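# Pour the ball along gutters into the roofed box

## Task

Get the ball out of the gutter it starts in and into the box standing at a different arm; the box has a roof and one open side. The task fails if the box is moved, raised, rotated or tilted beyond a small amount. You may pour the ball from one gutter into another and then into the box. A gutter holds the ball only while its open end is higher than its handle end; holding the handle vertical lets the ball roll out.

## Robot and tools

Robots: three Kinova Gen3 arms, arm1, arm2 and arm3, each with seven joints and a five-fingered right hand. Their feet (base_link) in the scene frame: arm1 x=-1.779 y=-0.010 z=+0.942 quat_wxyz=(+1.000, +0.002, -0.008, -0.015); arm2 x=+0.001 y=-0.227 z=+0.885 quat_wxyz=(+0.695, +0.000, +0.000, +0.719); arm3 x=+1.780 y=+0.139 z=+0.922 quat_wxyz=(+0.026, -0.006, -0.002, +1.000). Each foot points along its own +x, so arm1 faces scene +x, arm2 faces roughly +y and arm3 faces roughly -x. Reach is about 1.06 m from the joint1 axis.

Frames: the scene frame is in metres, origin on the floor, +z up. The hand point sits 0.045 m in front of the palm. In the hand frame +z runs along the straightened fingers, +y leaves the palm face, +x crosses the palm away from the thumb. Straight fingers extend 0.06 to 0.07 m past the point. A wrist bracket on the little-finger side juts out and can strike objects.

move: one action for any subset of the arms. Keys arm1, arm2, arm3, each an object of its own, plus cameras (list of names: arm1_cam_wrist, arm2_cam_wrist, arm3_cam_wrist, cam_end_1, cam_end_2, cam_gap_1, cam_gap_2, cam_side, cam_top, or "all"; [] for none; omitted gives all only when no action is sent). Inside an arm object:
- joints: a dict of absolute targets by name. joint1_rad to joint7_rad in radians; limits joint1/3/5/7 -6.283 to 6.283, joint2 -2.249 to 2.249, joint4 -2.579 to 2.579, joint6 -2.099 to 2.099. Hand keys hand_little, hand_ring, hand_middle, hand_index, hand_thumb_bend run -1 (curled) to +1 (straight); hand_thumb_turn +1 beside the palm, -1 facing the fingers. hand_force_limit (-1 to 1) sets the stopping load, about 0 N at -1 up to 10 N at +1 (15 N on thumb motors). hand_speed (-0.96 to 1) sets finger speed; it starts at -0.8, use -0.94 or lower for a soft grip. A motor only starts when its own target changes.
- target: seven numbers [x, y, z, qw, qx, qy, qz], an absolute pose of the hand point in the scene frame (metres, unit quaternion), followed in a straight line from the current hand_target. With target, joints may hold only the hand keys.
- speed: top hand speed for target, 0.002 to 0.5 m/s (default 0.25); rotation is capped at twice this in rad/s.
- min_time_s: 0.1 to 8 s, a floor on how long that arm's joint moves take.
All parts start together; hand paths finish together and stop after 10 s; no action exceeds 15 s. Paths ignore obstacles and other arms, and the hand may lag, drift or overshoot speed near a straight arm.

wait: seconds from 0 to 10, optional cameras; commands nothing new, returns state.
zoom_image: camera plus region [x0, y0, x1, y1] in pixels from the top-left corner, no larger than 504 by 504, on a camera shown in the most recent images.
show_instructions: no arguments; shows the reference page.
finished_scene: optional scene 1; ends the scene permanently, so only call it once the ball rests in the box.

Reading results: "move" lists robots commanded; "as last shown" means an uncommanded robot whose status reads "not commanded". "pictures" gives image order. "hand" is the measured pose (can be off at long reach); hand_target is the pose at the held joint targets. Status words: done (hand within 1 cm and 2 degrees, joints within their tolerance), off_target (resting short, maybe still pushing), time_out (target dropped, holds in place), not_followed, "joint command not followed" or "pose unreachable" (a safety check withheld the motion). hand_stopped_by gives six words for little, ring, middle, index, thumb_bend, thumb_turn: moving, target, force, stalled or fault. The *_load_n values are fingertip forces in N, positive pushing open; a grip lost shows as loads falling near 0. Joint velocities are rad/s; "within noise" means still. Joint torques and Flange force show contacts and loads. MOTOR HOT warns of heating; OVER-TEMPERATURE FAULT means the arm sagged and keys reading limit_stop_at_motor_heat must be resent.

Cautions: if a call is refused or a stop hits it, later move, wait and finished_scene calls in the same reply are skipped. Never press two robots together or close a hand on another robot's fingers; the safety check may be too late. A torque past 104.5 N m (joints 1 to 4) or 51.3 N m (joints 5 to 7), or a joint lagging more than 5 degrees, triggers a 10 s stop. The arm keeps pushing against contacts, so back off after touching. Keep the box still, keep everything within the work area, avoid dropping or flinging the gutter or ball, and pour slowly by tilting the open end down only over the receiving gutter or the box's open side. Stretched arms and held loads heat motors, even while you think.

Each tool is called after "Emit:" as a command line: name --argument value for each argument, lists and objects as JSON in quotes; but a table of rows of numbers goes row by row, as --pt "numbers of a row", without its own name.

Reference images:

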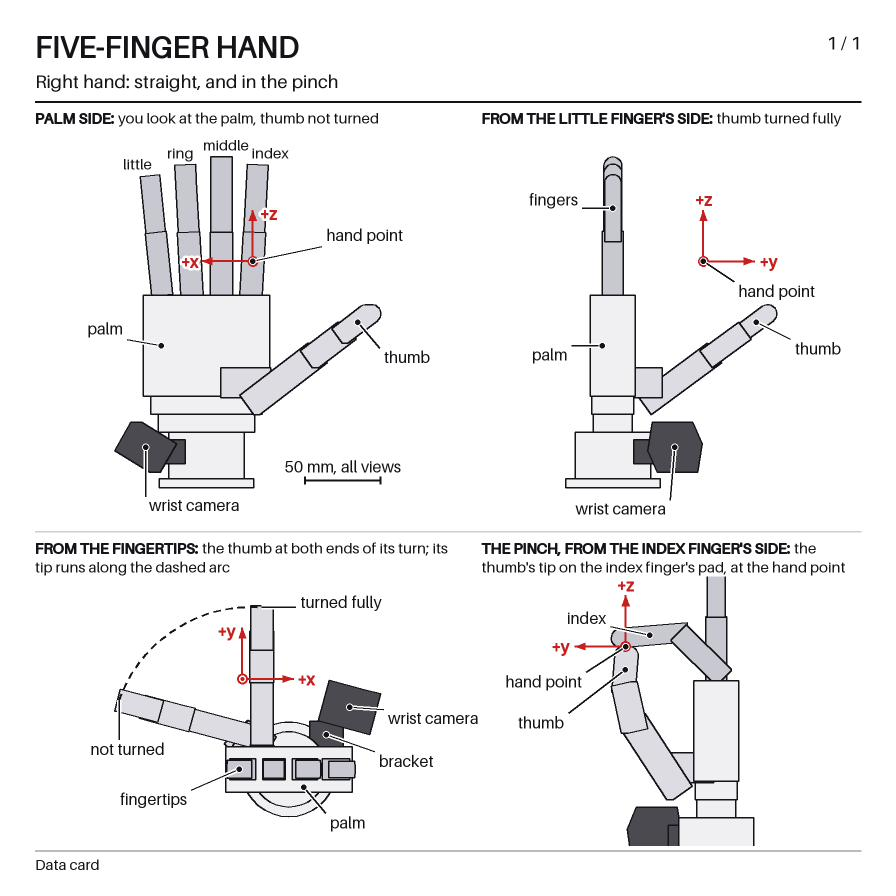

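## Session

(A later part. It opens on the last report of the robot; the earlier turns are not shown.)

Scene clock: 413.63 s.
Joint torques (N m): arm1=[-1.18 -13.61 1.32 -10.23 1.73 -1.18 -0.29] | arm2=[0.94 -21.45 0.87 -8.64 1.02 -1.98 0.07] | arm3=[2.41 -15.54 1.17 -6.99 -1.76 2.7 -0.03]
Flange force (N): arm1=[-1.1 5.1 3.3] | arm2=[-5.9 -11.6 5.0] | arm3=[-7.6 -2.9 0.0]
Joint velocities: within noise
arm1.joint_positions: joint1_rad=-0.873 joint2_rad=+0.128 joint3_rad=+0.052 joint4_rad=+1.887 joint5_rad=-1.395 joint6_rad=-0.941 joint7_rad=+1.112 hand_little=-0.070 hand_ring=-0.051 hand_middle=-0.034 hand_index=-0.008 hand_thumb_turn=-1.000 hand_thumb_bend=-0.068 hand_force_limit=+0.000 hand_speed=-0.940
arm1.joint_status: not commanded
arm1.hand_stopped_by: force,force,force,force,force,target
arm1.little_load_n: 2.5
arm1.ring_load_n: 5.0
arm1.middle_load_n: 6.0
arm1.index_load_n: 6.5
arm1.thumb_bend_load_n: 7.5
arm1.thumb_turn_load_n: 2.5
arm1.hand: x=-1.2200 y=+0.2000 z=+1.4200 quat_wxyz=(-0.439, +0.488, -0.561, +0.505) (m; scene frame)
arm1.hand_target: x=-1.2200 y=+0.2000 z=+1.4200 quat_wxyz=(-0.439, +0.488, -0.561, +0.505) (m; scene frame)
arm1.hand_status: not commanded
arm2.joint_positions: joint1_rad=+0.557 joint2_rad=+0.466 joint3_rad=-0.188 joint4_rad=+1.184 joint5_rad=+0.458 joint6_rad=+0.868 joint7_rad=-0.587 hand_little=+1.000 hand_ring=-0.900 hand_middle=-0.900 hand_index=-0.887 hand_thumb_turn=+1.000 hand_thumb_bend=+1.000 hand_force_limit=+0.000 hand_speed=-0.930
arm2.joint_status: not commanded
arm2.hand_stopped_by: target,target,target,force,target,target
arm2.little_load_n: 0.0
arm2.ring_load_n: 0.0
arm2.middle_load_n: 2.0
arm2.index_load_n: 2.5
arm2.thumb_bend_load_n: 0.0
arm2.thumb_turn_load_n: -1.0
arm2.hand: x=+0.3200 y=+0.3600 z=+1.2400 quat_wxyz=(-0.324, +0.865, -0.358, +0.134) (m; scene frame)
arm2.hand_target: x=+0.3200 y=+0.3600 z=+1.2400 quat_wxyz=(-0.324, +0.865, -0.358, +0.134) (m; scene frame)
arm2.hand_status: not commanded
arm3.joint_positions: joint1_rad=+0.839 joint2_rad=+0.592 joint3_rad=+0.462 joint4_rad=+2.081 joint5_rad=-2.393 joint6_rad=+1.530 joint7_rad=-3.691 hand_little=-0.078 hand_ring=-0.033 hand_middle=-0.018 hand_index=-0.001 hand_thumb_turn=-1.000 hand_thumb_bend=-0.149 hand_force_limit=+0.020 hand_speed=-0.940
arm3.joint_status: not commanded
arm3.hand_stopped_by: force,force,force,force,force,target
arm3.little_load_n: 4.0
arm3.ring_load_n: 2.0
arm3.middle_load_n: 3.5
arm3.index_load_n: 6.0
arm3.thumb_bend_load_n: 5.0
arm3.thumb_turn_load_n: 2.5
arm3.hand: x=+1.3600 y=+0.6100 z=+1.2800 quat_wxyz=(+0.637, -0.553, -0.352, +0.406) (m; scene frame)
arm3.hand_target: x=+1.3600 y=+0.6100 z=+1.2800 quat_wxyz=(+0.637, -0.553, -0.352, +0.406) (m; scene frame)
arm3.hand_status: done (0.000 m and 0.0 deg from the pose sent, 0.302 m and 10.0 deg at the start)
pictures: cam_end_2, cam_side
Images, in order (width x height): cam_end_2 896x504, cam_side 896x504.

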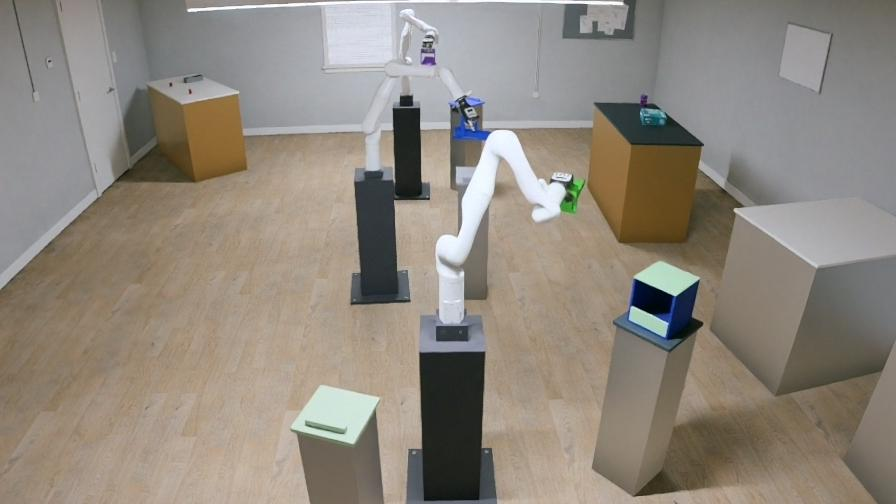

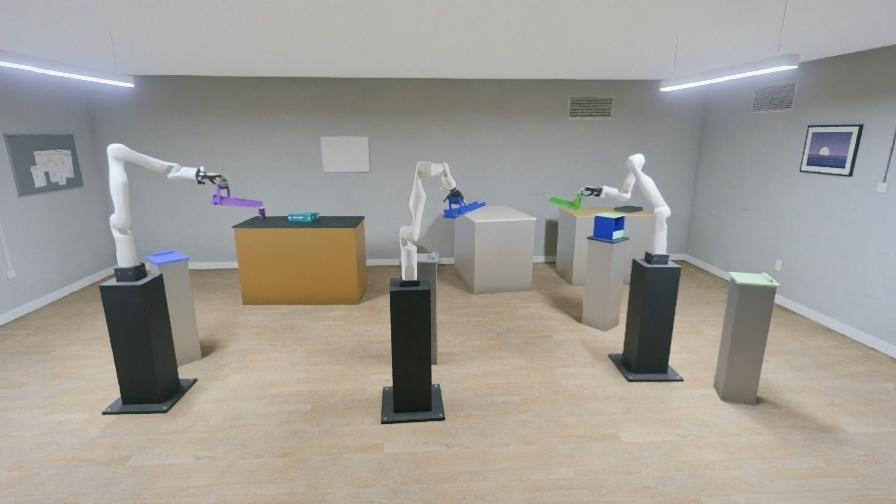

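Emit:
move --arm3 '{"target": [1.57, 0.62, 1.3, 0.6536, -0.56816, -0.32803, 0.37736], "speed": 0.15}' --cameras '["arm3_cam_wrist"]'

Emit:
move --arm3 '{"target": [1.76, 0.58, 1.3, 0.6536, -0.56816, -0.32803, 0.37736], "speed": 0.15}' --cameras '["arm3_cam_wrist", "cam_end_2", "cam_side"]'

Scene clock: 418.17 s.
Joint torques (N m): arm1=[-1.13 -13.62 1.34 -10.2 1.79 -1.19 -0.21] | arm2=[0.76 -21.55 0.84 -8.75 1.02 -1.91 0.07] | arm3=[2.47 -13.6 1.11 -5.63 -1.98 2.52 -0.08]
Flange force (N): arm1=[-1.3 5.2 3.3] | arm2=[-5.4 -11.2 5.3] | arm3=[-7.8 -2.9 3.6]
move: arm3 done
Joint velocities: within noise
arm1, arm2: as last shown
arm1.index_load_n: 6.0
arm3.joint_positions: joint1_rad=+1.254 joint2_rad=+0.559 joint3_rad=+0.639 joint4_rad=+2.132 joint5_rad=-2.022 joint6_rad=+1.839 joint7_rad=-3.778 hand_little=-0.078 hand_ring=-0.033 hand_middle=-0.018 hand_index=-0.001 hand_thumb_turn=-1.000 hand_thumb_bend=-0.149 hand_force_limit=+0.020 hand_speed=-0.940
arm3.joint_status: not commanded
arm3.hand_stopped_by: force,force,force,force,force,target
arm3.little_load_n: 4.0
arm3.ring_load_n: 2.0
arm3.middle_load_n: 3.5
arm3.index_load_n: 5.5
arm3.thumb_bend_load_n: 5.0
arm3.thumb_turn_load_n: 3.0
arm3.hand: x=+1.5700 y=+0.6200 z=+1.3000 quat_wxyz=(+0.654, -0.568, -0.328, +0.377)
arm3.hand_target: x=+1.5700 y=+0.6200 z=+1.3000 quat_wxyz=(+0.654, -0.568, -0.328, +0.377)
arm3.hand_status: done (0.000 m and 0.0 deg from the pose sent, 0.211 m and 5.0 deg at the start)
Images, in order (width x height): arm3_cam_wrist 672x504.

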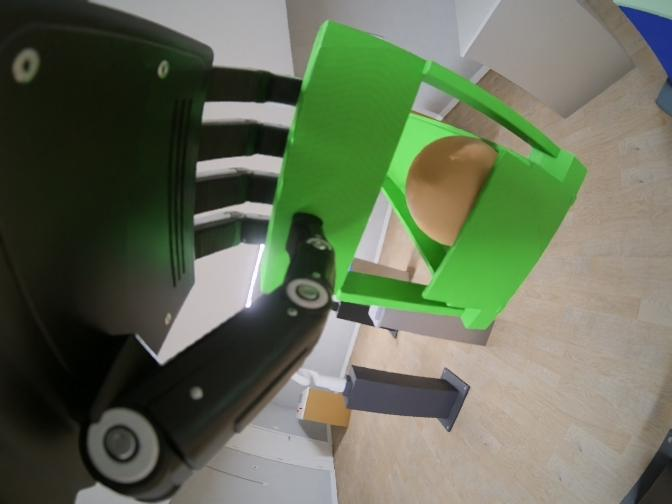

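Scene clock: 420.13 s.
Joint torques (N m): arm1=[-1.2 -13.57 1.42 -10.23 1.8 -1.17 -0.21] | arm2=[0.92 -21.54 0.86 -8.63 1.03 -1.93 0.07] | arm3=[2.39 -14.26 0.78 -4.92 -1.7 2.53 -0.02]
Flange force (N): arm1=[-1.2 5.3 3.1] | arm2=[-5.9 -11.7 5.3] | arm3=[-5.7 -1.4 6.2]
move: arm3 done
Joint velocities: within noise
arm1, arm2: as last shown
arm1.middle_load_n: 5.5
arm2.thumb_turn_load_n: -0.5
arm3.joint_positions: joint1_rad=+1.822 joint2_rad=+0.638 joint3_rad=+0.565 joint4_rad=+1.940 joint5_rad=-1.653 joint6_rad=+2.097 joint7_rad=-3.793 hand_little=-0.078 hand_ring=-0.033 hand_middle=-0.018 hand_index=-0.001 hand_thumb_turn=-1.000 hand_thumb_bend=-0.149 hand_force_limit=+0.020 hand_speed=-0.940
arm3.joint_status: not commanded
arm3.hand_stopped_by: force,force,force,force,force,target
arm3.little_load_n: 4.0
arm3.ring_load_n: 2.0
arm3.middle_load_n: 3.0
arm3.index_load_n: 6.0
arm3.thumb_bend_load_n: 5.0
arm3.thumb_turn_load_n: 2.5
arm3.hand: x=+1.7600 y=+0.5800 z=+1.3000 quat_wxyz=(+0.654, -0.568, -0.328, +0.377)
arm3.hand_target: x=+1.7600 y=+0.5800 z=+1.3000 quat_wxyz=(+0.654, -0.568, -0.328, +0.377)
arm3.hand_status: done (0.000 m and 0.0 deg from the pose sent, 0.194 m and 0.0 deg at the start; a joint's target at an end of its range on 32 of 59 steps)
Images, in order (width x height): arm3_cam_wrist 672x504, cam_end_2 896x504, cam_side 896x504.

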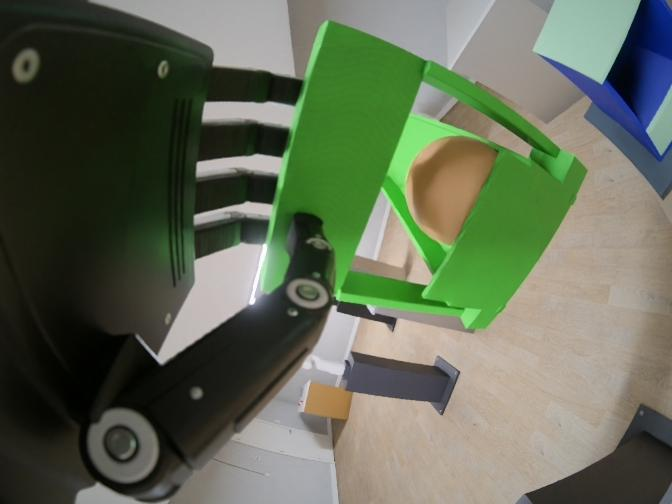

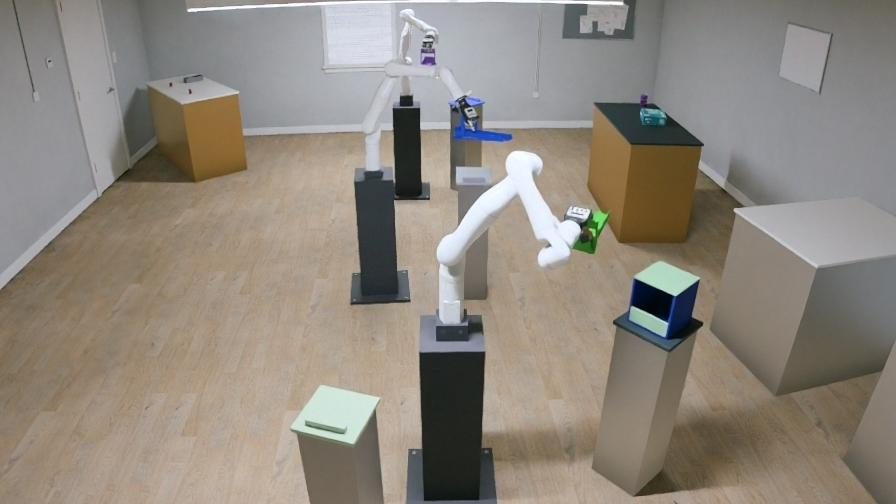

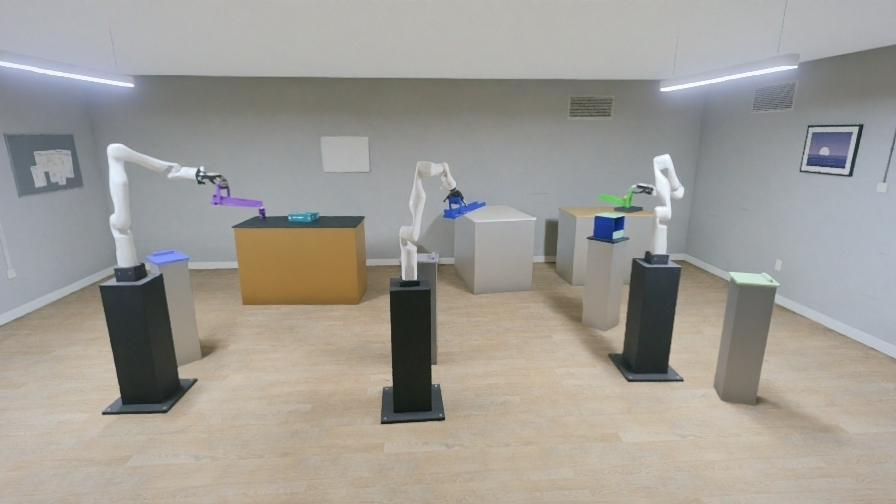

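Emit:
zoom_image --camera "arm3_cam_wrist" --region '[512, 0, 672, 200]'

Scaled by 2.520 from the camera's image (finer frame: 960x720).

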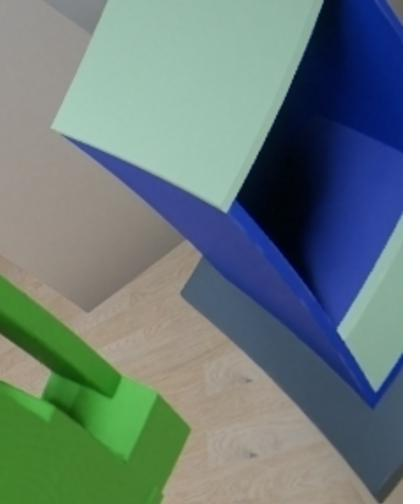

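Emit:
move --arm3 '{"joints": {"joint1_rad": 2.035, "joint2_rad": 0.5515, "joint3_rad": 0.0, "joint4_rad": 2.281, "joint5_rad": -1.951, "joint6_rad": 1.599, "joint7_rad": -3.43}, "min_time_s": 3.5}' --cameras '["arm3_cam_wrist", "cam_end_2", "cam_side", "cam_top"]'

Emit:
zoom_image --camera "arm3_cam_wrist" --region '[472, 0, 672, 240]'

Scene clock: 427.03 s.
Joint torques (N m): arm1=[-1.14 -13.64 1.38 -10.28 1.75 -1.18 -0.25] | arm2=[0.87 -21.53 0.94 -8.68 0.99 -1.94 0.06] | arm3=[2.33 -12.5 -1.68 -4.45 -0.99 3.1 0.01]
Flange force (N): arm1=[-1.2 5.4 3.2] | arm2=[-5.7 -11.5 5.2] | arm3=[-4.8 -2.6 3.8]
move: arm3 done
Joint velocities: within noise
arm1, arm2: as last shown
arm1.middle_load_n: 6.0
arm2.ring_load_n: 0.5
arm2.thumb_turn_load_n: -1.0
arm3.joint_positions: joint1_rad=+2.035 joint2_rad=+0.551 joint3_rad=+0.000 joint4_rad=+2.281 joint5_rad=-1.951 joint6_rad=+1.599 joint7_rad=-3.430 hand_little=-0.078 hand_ring=-0.033 hand_middle=-0.018 hand_index=-0.001 hand_thumb_turn=-1.000 hand_thumb_bend=-0.149 hand_force_limit=+0.020 hand_speed=-0.940
arm3.joint_status: all done
arm3.hand_stopped_by: force,force,force,force,force,target
arm3.little_load_n: 4.0
arm3.ring_load_n: 2.5
arm3.middle_load_n: 3.0
arm3.index_load_n: 6.0
arm3.thumb_bend_load_n: 5.5
arm3.thumb_turn_load_n: 2.5
arm3.hand: x=+1.7190 y=+0.6312 z=+1.2526 quat_wxyz=(+0.709, -0.616, -0.229, +0.254)
arm3.hand_target: x=+1.7190 y=+0.6312 z=+1.2526 quat_wxyz=(+0.709, -0.616, -0.229, +0.254)
arm3.hand_status: not commanded
Images, in order (width x height): arm3_cam_wrist 672x504, cam_end_2 896x504, cam_side 896x504, cam_top 896x504.

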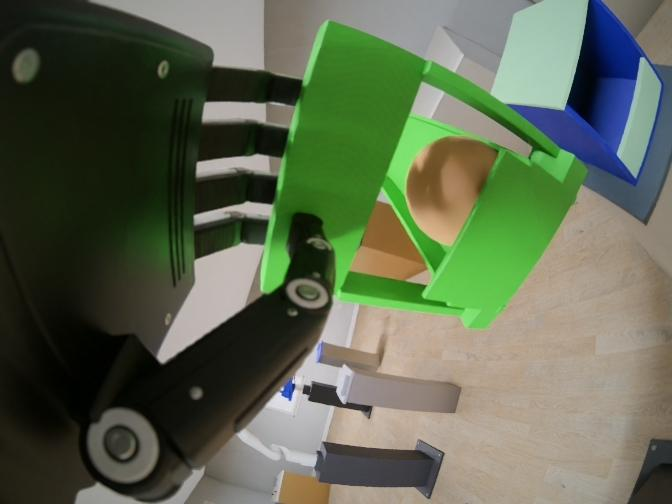

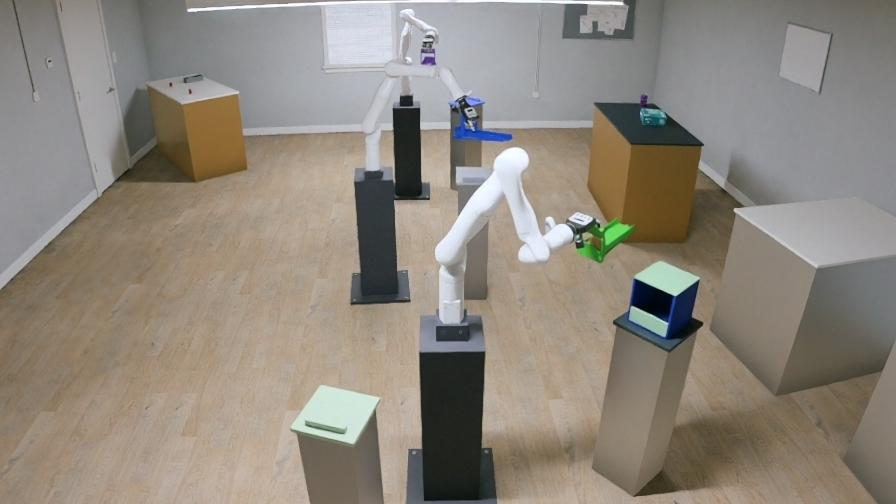

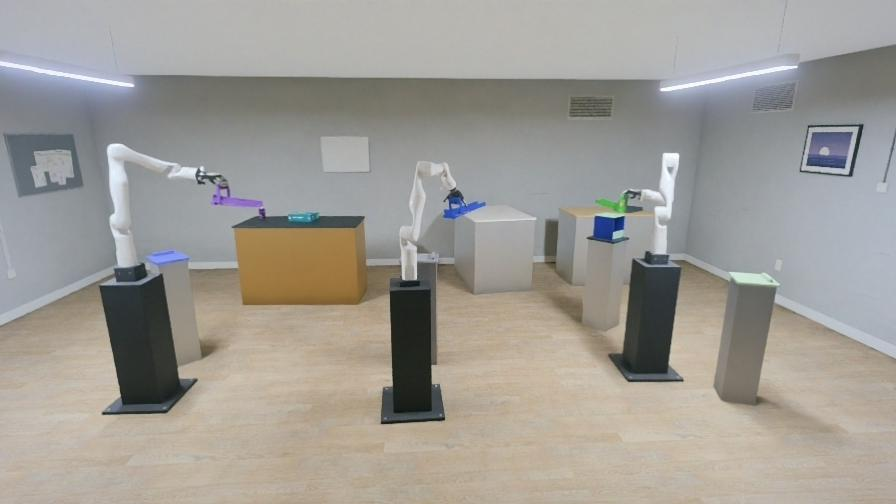

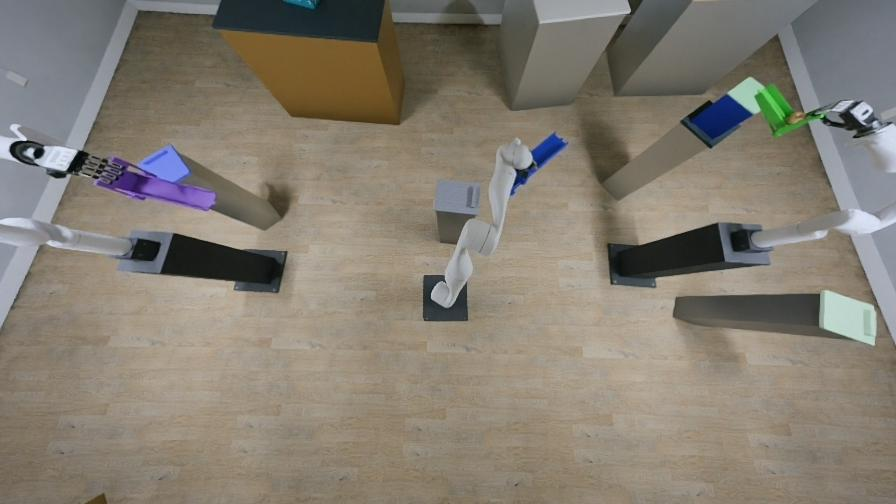

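Scaled by 2.100 from the camera's image (finer frame: 960x720).

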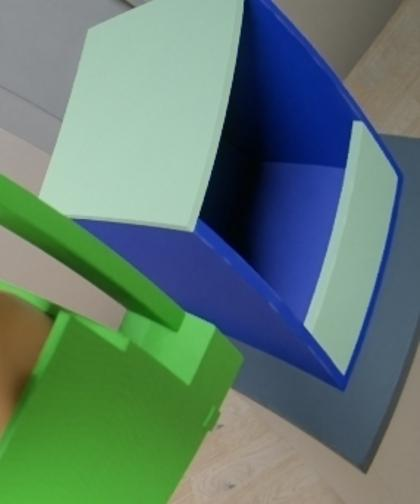

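Emit:
move --arm3 '{"joints": {"joint1_rad": 2.585, "joint2_rad": 0.799, "joint3_rad": 0.0, "joint4_rad": 1.616, "joint5_rad": -1.539, "joint6_rad": 1.786, "joint7_rad": -3.876}, "min_time_s": 4}' --cameras '["arm3_cam_wrist", "cam_end_2", "cam_side", "cam_top"]'

Emit:
zoom_image --camera "cam_end_2" --region '[560, 180, 760, 360]'

Emit:
zoom_image --camera "cam_side" --region '[560, 150, 680, 260]'

Emit:
zoom_image --camera "arm3_cam_wrist" --region '[392, 0, 672, 240]'

Scene clock: 435.47 s.
Joint torques (N m): arm1=[-1.16 -13.57 1.43 -10.3 1.79 -1.17 -0.29] | arm2=[0.82 -21.5 0.81 -8.59 1.02 -1.96 0.12] | arm3=[2.3 -17.75 -2.23 -5.96 -2.19 2.27 0.02]
Flange force (N): arm1=[-1.1 5.1 2.9] | arm2=[-5.8 -11.8 5.2] | arm3=[-4.5 -0.4 4.4]
move: arm3 done
Joint velocities: within noise
arm1, arm2: as last shown
arm2.ring_load_n: 0.0
arm2.thumb_turn_load_n: -0.5
arm3.joint_positions: joint1_rad=+2.585 joint2_rad=+0.799 joint3_rad=+0.000 joint4_rad=+1.616 joint5_rad=-1.539 joint6_rad=+1.786 joint7_rad=-3.876 hand_little=-0.078 hand_ring=-0.033 hand_middle=-0.018 hand_index=-0.001 hand_thumb_turn=-1.000 hand_thumb_bend=-0.149 hand_force_limit=+0.020 hand_speed=-0.940
arm3.joint_status: all done
arm3.hand_stopped_by: force,force,force,force,force,target
arm3.little_load_n: 4.0
arm3.ring_load_n: 2.0
arm3.middle_load_n: 3.5
arm3.index_load_n: 6.0
arm3.thumb_bend_load_n: 5.0
arm3.thumb_turn_load_n: 3.0
arm3.hand: x=+2.0066 y=+0.6000 z=+1.2549 quat_wxyz=(+0.713, -0.619, -0.221, +0.245)
arm3.hand_target: x=+2.0066 y=+0.5999 z=+1.2549 quat_wxyz=(+0.713, -0.619, -0.221, +0.245)
arm3.hand_status: not commanded
Images, in order (width x height): arm3_cam_wrist 672x504, cam_end_2 896x504, cam_side 896x504, cam_top 896x504.

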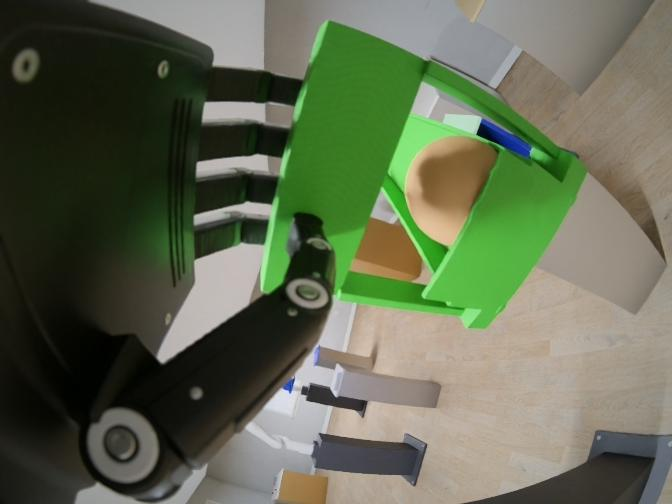

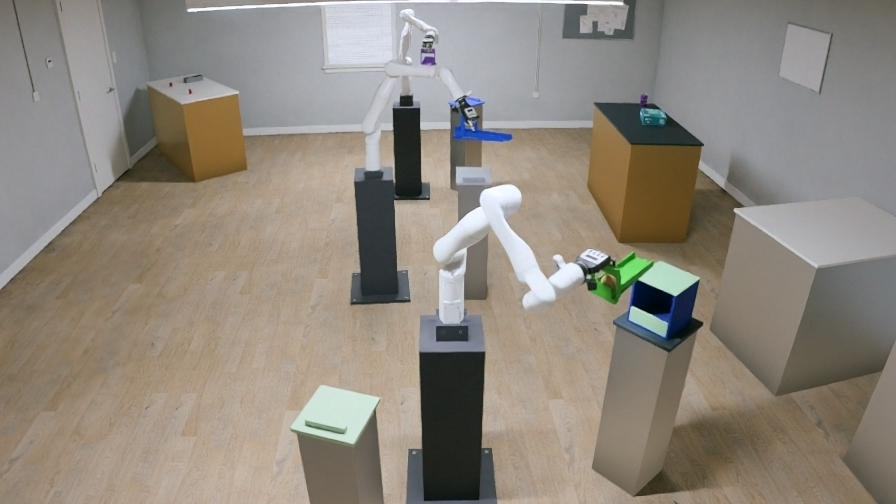

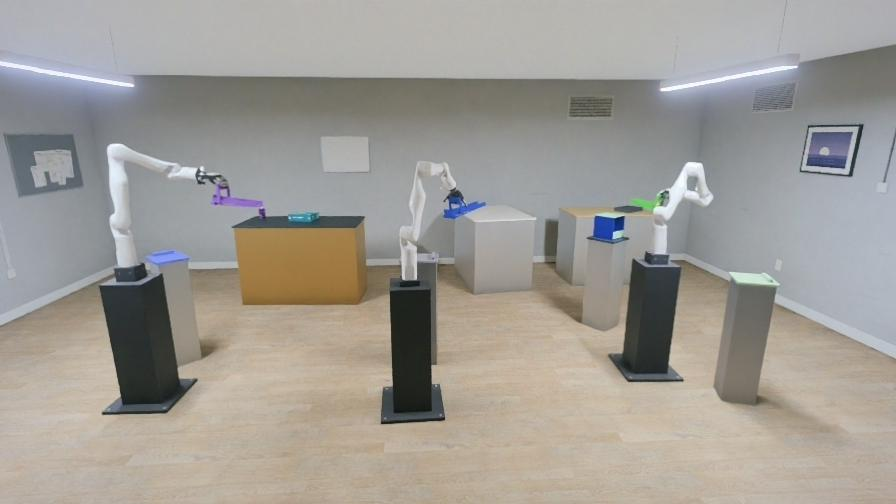

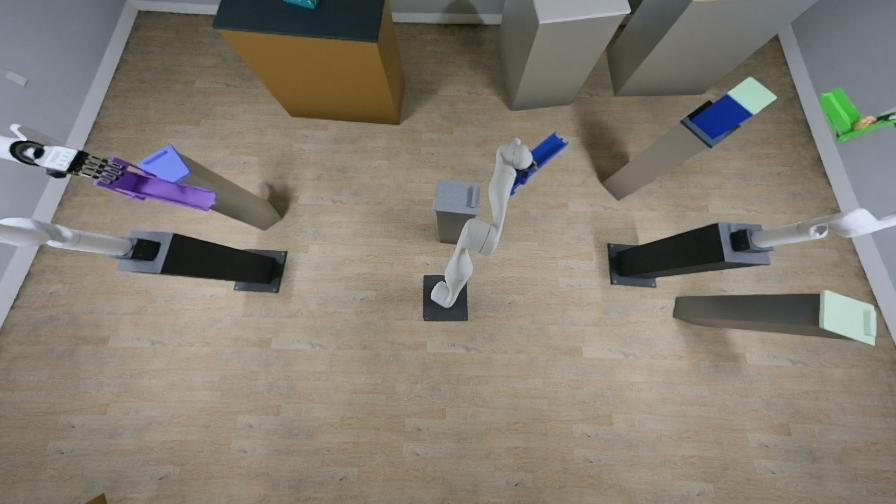

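Scaled by 2.520 from the camera's image (finer frame: 1280x720).

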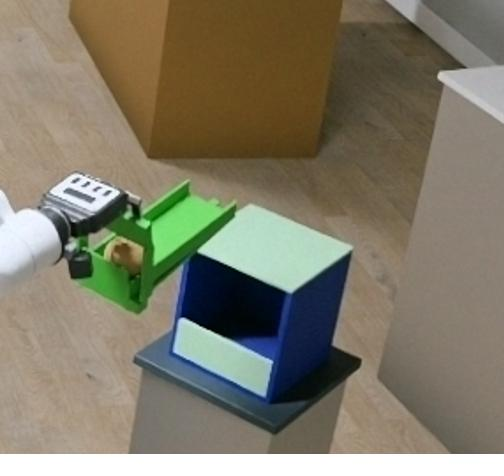

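Scaled by 4.200 from the camera's image (finer frame: 1280x720).

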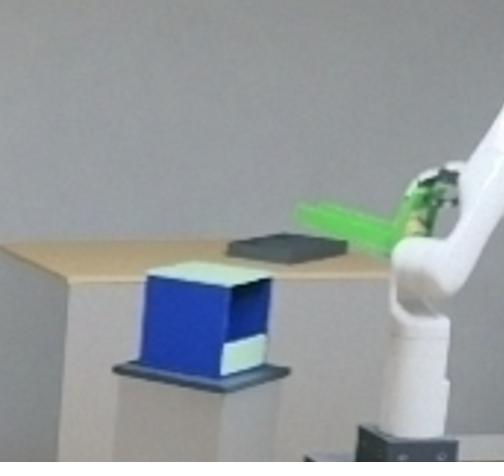

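Scaled by 1.800 from the camera's image (finer frame: 960x720).

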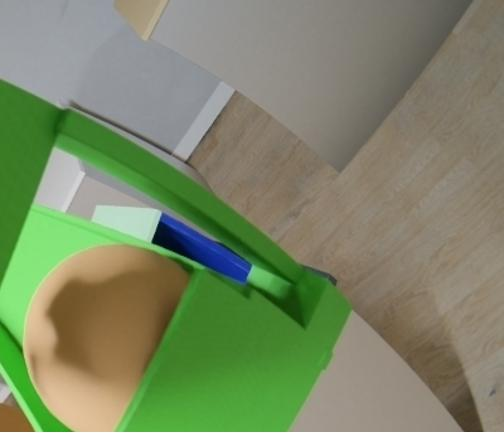

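Emit:
move --arm3 '{"target": [1.975, 0.635, 1.05, 0.69606, -0.63783, -0.22274, 0.24307], "speed": 0.1}' --cameras '["arm3_cam_wrist", "cam_end_2", "cam_side", "cam_top"]'

Emit:
zoom_image --camera "cam_end_2" --region '[560, 220, 720, 360]'

Emit:
zoom_image --camera "cam_side" --region '[570, 190, 680, 260]'

Emit:
zoom_image --camera "arm3_cam_wrist" --region '[352, 20, 632, 320]'

Scene clock: 439.03 s.
Joint torques (N m): arm1=[-1.17 -13.6 1.33 -10.19 1.78 -1.14 -0.27] | arm2=[0.85 -21.62 0.94 -8.68 1.04 -1.95 0.07] | arm3=[2.32 -19.3 -2.96 -3.56 -1.28 2.99 -0.03]
Flange force (N): arm1=[-1.3 5.0 3.2] | arm2=[-5.7 -11.7 5.3] | arm3=[-4.0 -2.8 3.7]
move: arm3 done
Joint velocities: within noise
arm1, arm2: as last shown
arm2.thumb_turn_load_n: -1.0
arm3.joint_positions: joint1_rad=+2.494 joint2_rad=+1.171 joint3_rad=-0.007 joint4_rad=+1.614 joint5_rad=-1.533 joint6_rad=+1.676 joint7_rad=-3.512 hand_little=-0.078 hand_ring=-0.033 hand_middle=-0.018 hand_index=-0.001 hand_thumb_turn=-1.000 hand_thumb_bend=-0.149 hand_force_limit=+0.020 hand_speed=-0.940
arm3.joint_status: not commanded
arm3.hand_stopped_by: force,force,force,force,force,target
arm3.little_load_n: 3.5
arm3.ring_load_n: 2.5
arm3.middle_load_n: 3.0
arm3.index_load_n: 5.5
arm3.thumb_bend_load_n: 5.0
arm3.thumb_turn_load_n: 2.5
arm3.hand: x=+1.9750 y=+0.6350 z=+1.0500 quat_wxyz=(+0.696, -0.638, -0.223, +0.243)
arm3.hand_target: x=+1.9750 y=+0.6350 z=+1.0500 quat_wxyz=(+0.696, -0.638, -0.223, +0.243)
arm3.hand_status: done (0.000 m and 0.0 deg from the pose sent, 0.210 m and 2.9 deg at the start)
Images, in order (width x height): arm3_cam_wrist 672x504, cam_end_2 896x504, cam_side 896x504, cam_top 896x504.

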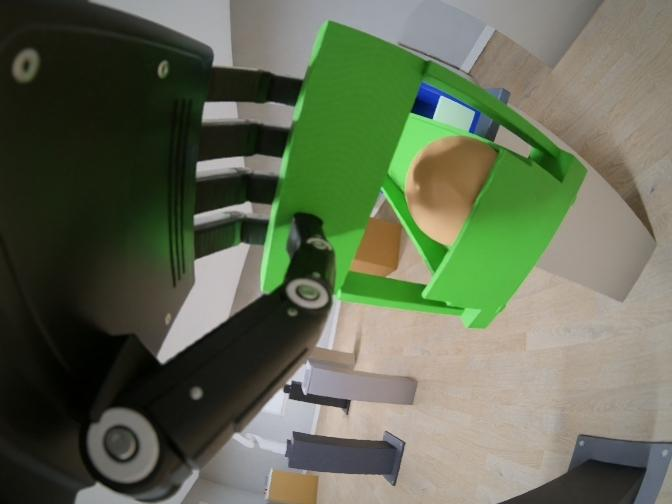

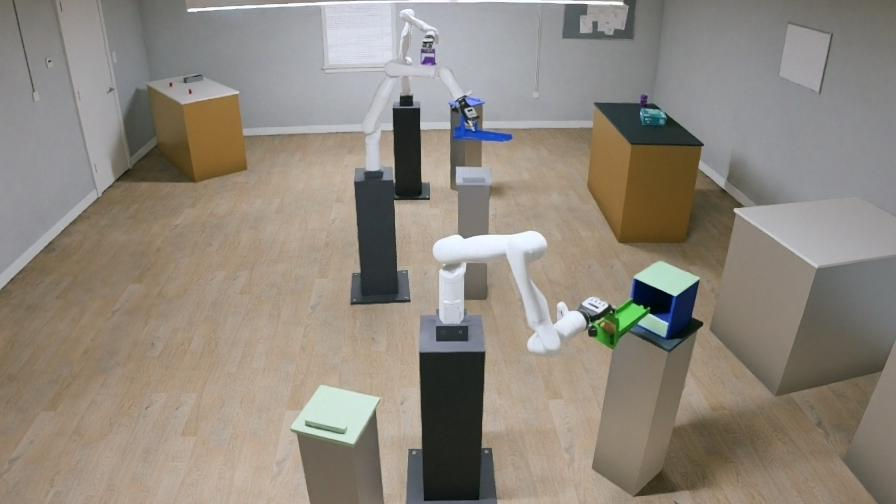

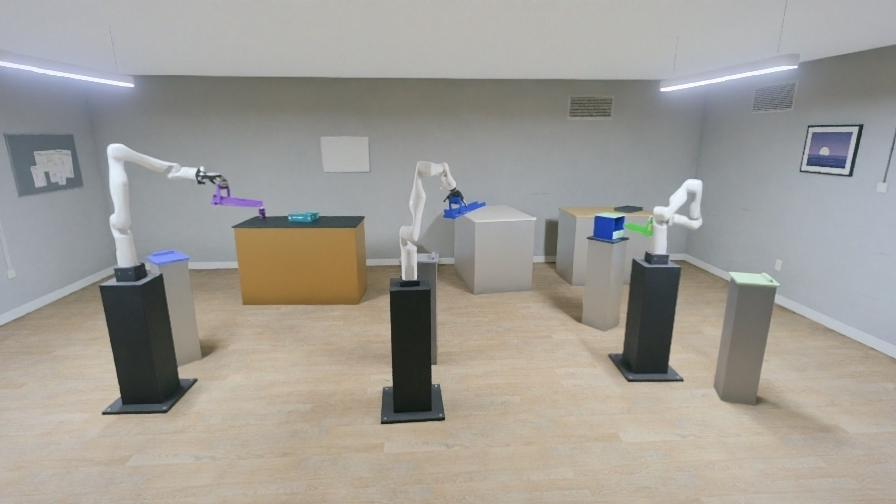

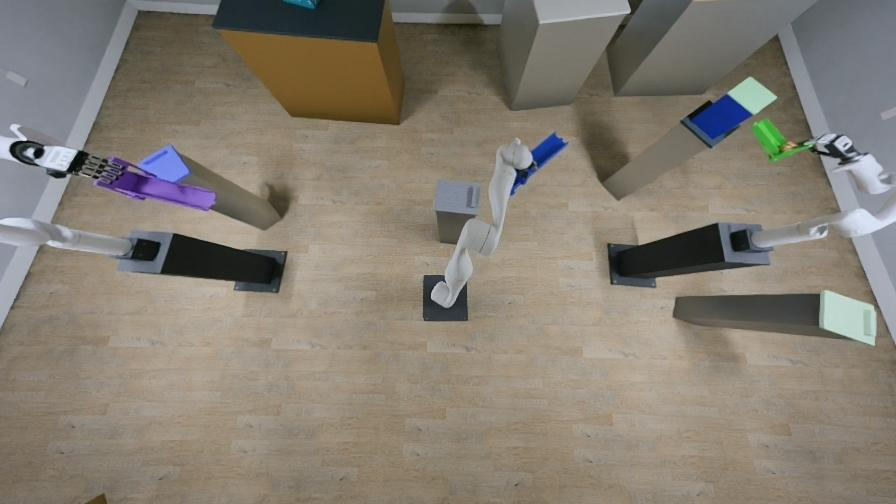

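Scaled by 3.150 from the camera's image (finer frame: 1280x720).

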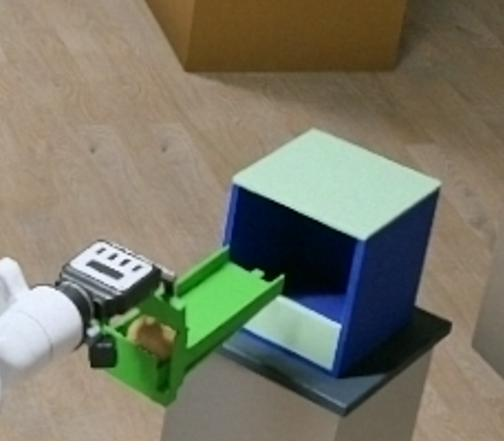

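Scaled by 4.582 from the camera's image (finer frame: 1280x720).

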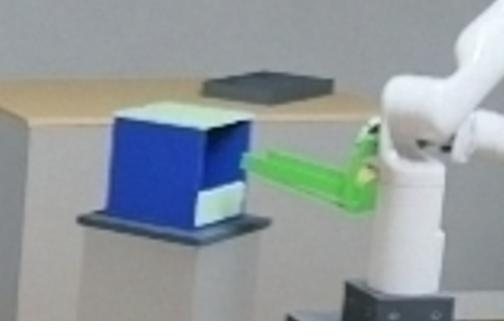

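Scaled by 1.680 from the camera's image (finer frame: 960x720).

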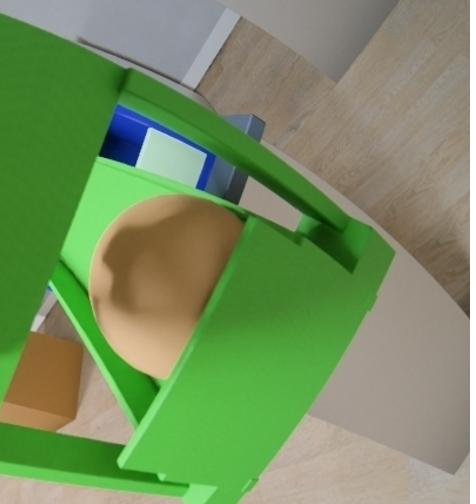

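Emit:
move --arm3 '{"target": [1.957, 0.658, 1.052, 0.69606, -0.63783, -0.22274, 0.24307], "speed": 0.03}' --cameras '["cam_end_2", "cam_side", "arm3_cam_wrist", "cam_gap_2", "cam_top"]'

Scene clock: 441.30 s.
Joint torques (N m): arm1=[-1.16 -13.62 1.39 -10.13 1.79 -1.2 -0.26] | arm2=[0.89 -21.6 0.91 -8.61 1 -1.94 0.13] | arm3=[2.22 -19.51 -3.11 -3.6 -1.21 2.94 -0.04]
Flange force (N): arm1=[-1.5 4.9 3.4] | arm2=[-6.0 -11.8 5.4] | arm3=[-3.5 -2.3 3.2]
move: arm3 done
Joint velocities: within noise
arm1, arm2: as last shown
arm1.index_load_n: 6.5
arm3.joint_positions: joint1_rad=+2.449 joint2_rad=+1.164 joint3_rad=-0.029 joint4_rad=+1.624 joint5_rad=-1.575 joint6_rad=+1.638 joint7_rad=-3.508 hand_little=-0.078 hand_ring=-0.033 hand_middle=-0.018 hand_index=-0.001 hand_thumb_turn=-1.000 hand_thumb_bend=-0.149 hand_force_limit=+0.020 hand_speed=-0.940
arm3.joint_status: not commanded
arm3.hand_stopped_by: force,force,force,force,force,target
arm3.little_load_n: 3.5
arm3.ring_load_n: 2.5
arm3.middle_load_n: 3.0
arm3.index_load_n: 6.0
arm3.thumb_bend_load_n: 5.0
arm3.thumb_turn_load_n: 2.5
arm3.hand: x=+1.9570 y=+0.6580 z=+1.0520 quat_wxyz=(+0.696, -0.638, -0.223, +0.243)
arm3.hand_target: x=+1.9570 y=+0.6580 z=+1.0520 quat_wxyz=(+0.696, -0.638, -0.223, +0.243)
arm3.hand_status: done (0.000 m and 0.0 deg from the pose sent, 0.029 m and 0.0 deg at the start)
pictures: arm3_cam_wrist, cam_end_2, cam_gap_2, cam_side, cam_top
Images, in order (width x height): arm3_cam_wrist 672x504, cam_end_2 896x504, cam_gap_2 896x504, cam_side 896x504, cam_top 896x504.

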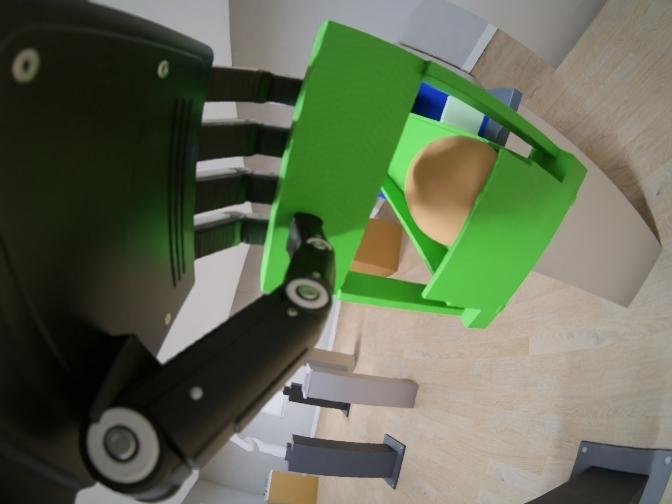

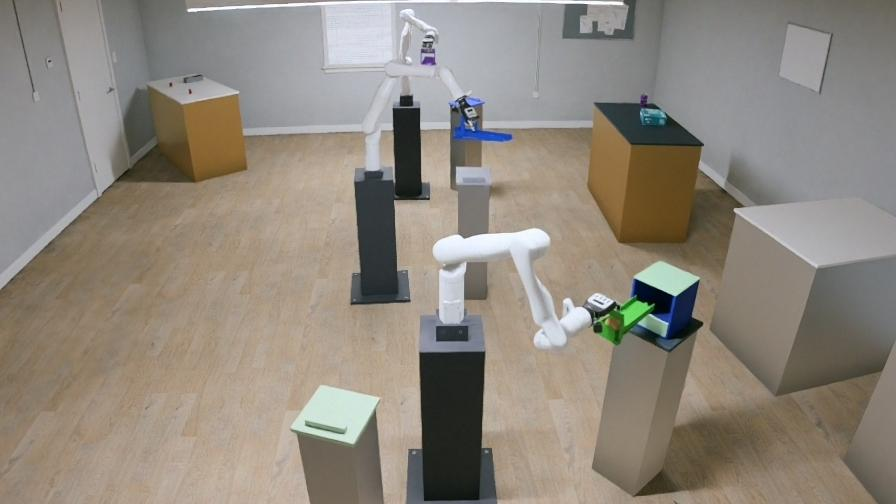

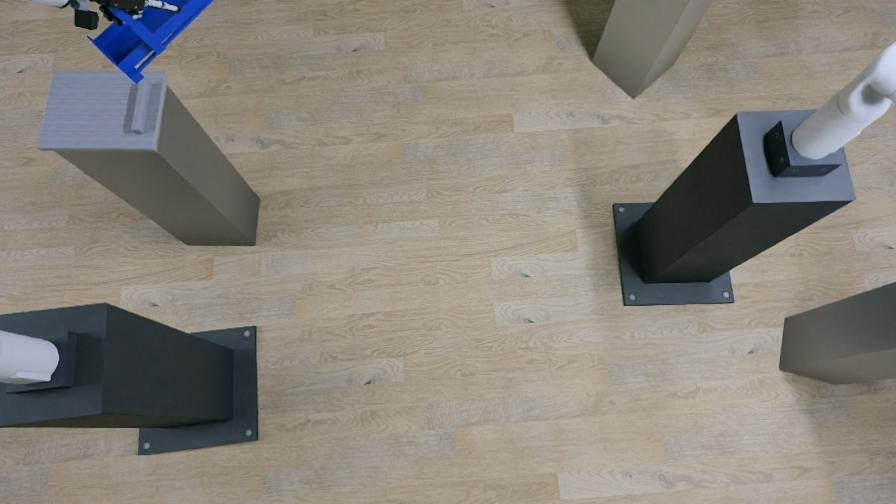

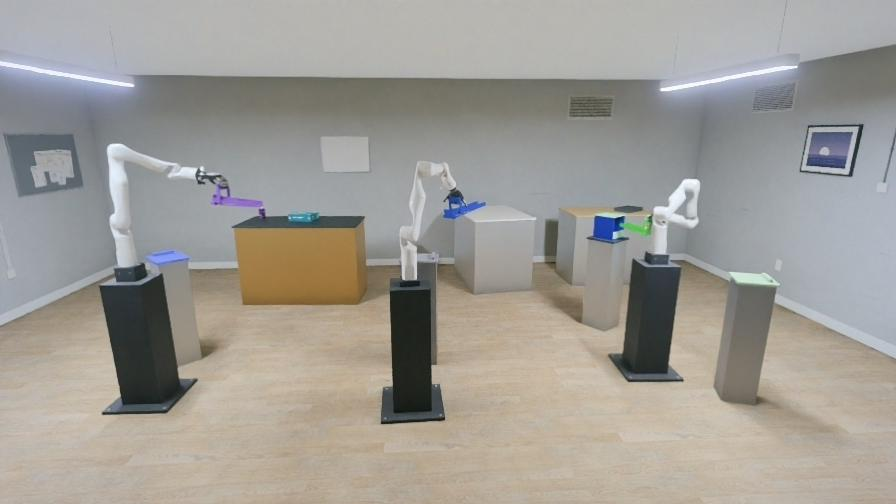

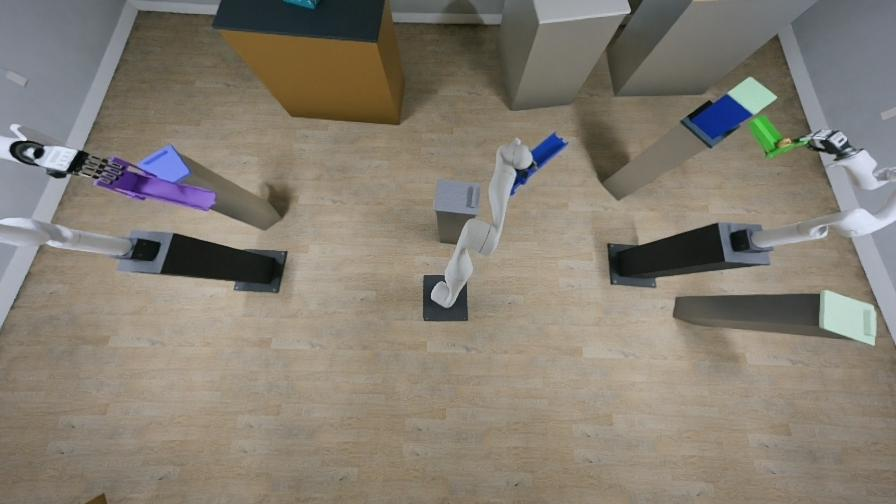

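Emit:
zoom_image --camera "cam_end_2" --region '[570, 240, 730, 360]'

Emit:
zoom_image --camera "cam_side" --region '[570, 190, 680, 260]'

Emit:
zoom_image --camera "cam_top" --region '[680, 60, 860, 180]'

Emit:
zoom_image --camera "arm3_cam_wrist" --region '[370, 20, 570, 170]'

Scaled by 3.150 from the camera's image (finer frame: 1280x720).

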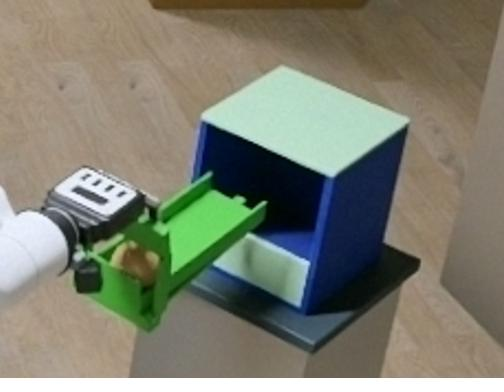

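Scaled by 4.582 from the camera's image (finer frame: 1280x720).

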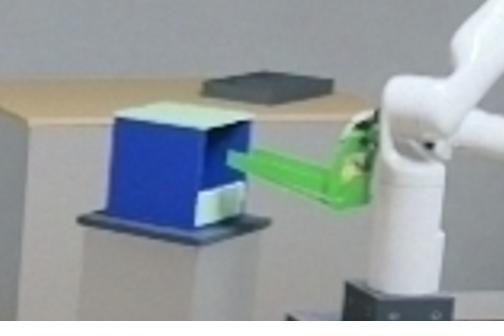

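Scaled by 2.800 from the camera's image (finer frame: 1280x720).

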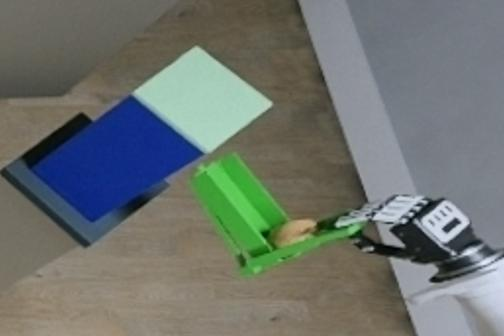

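Scaled by 2.520 from the camera's image (finer frame: 960x720).

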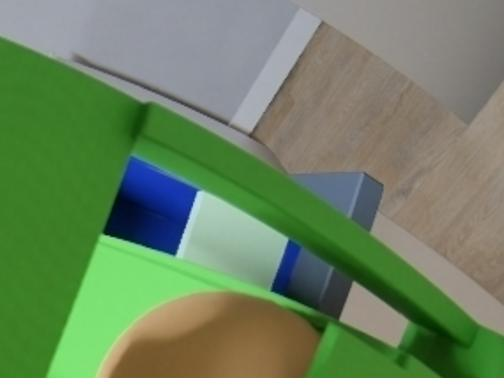

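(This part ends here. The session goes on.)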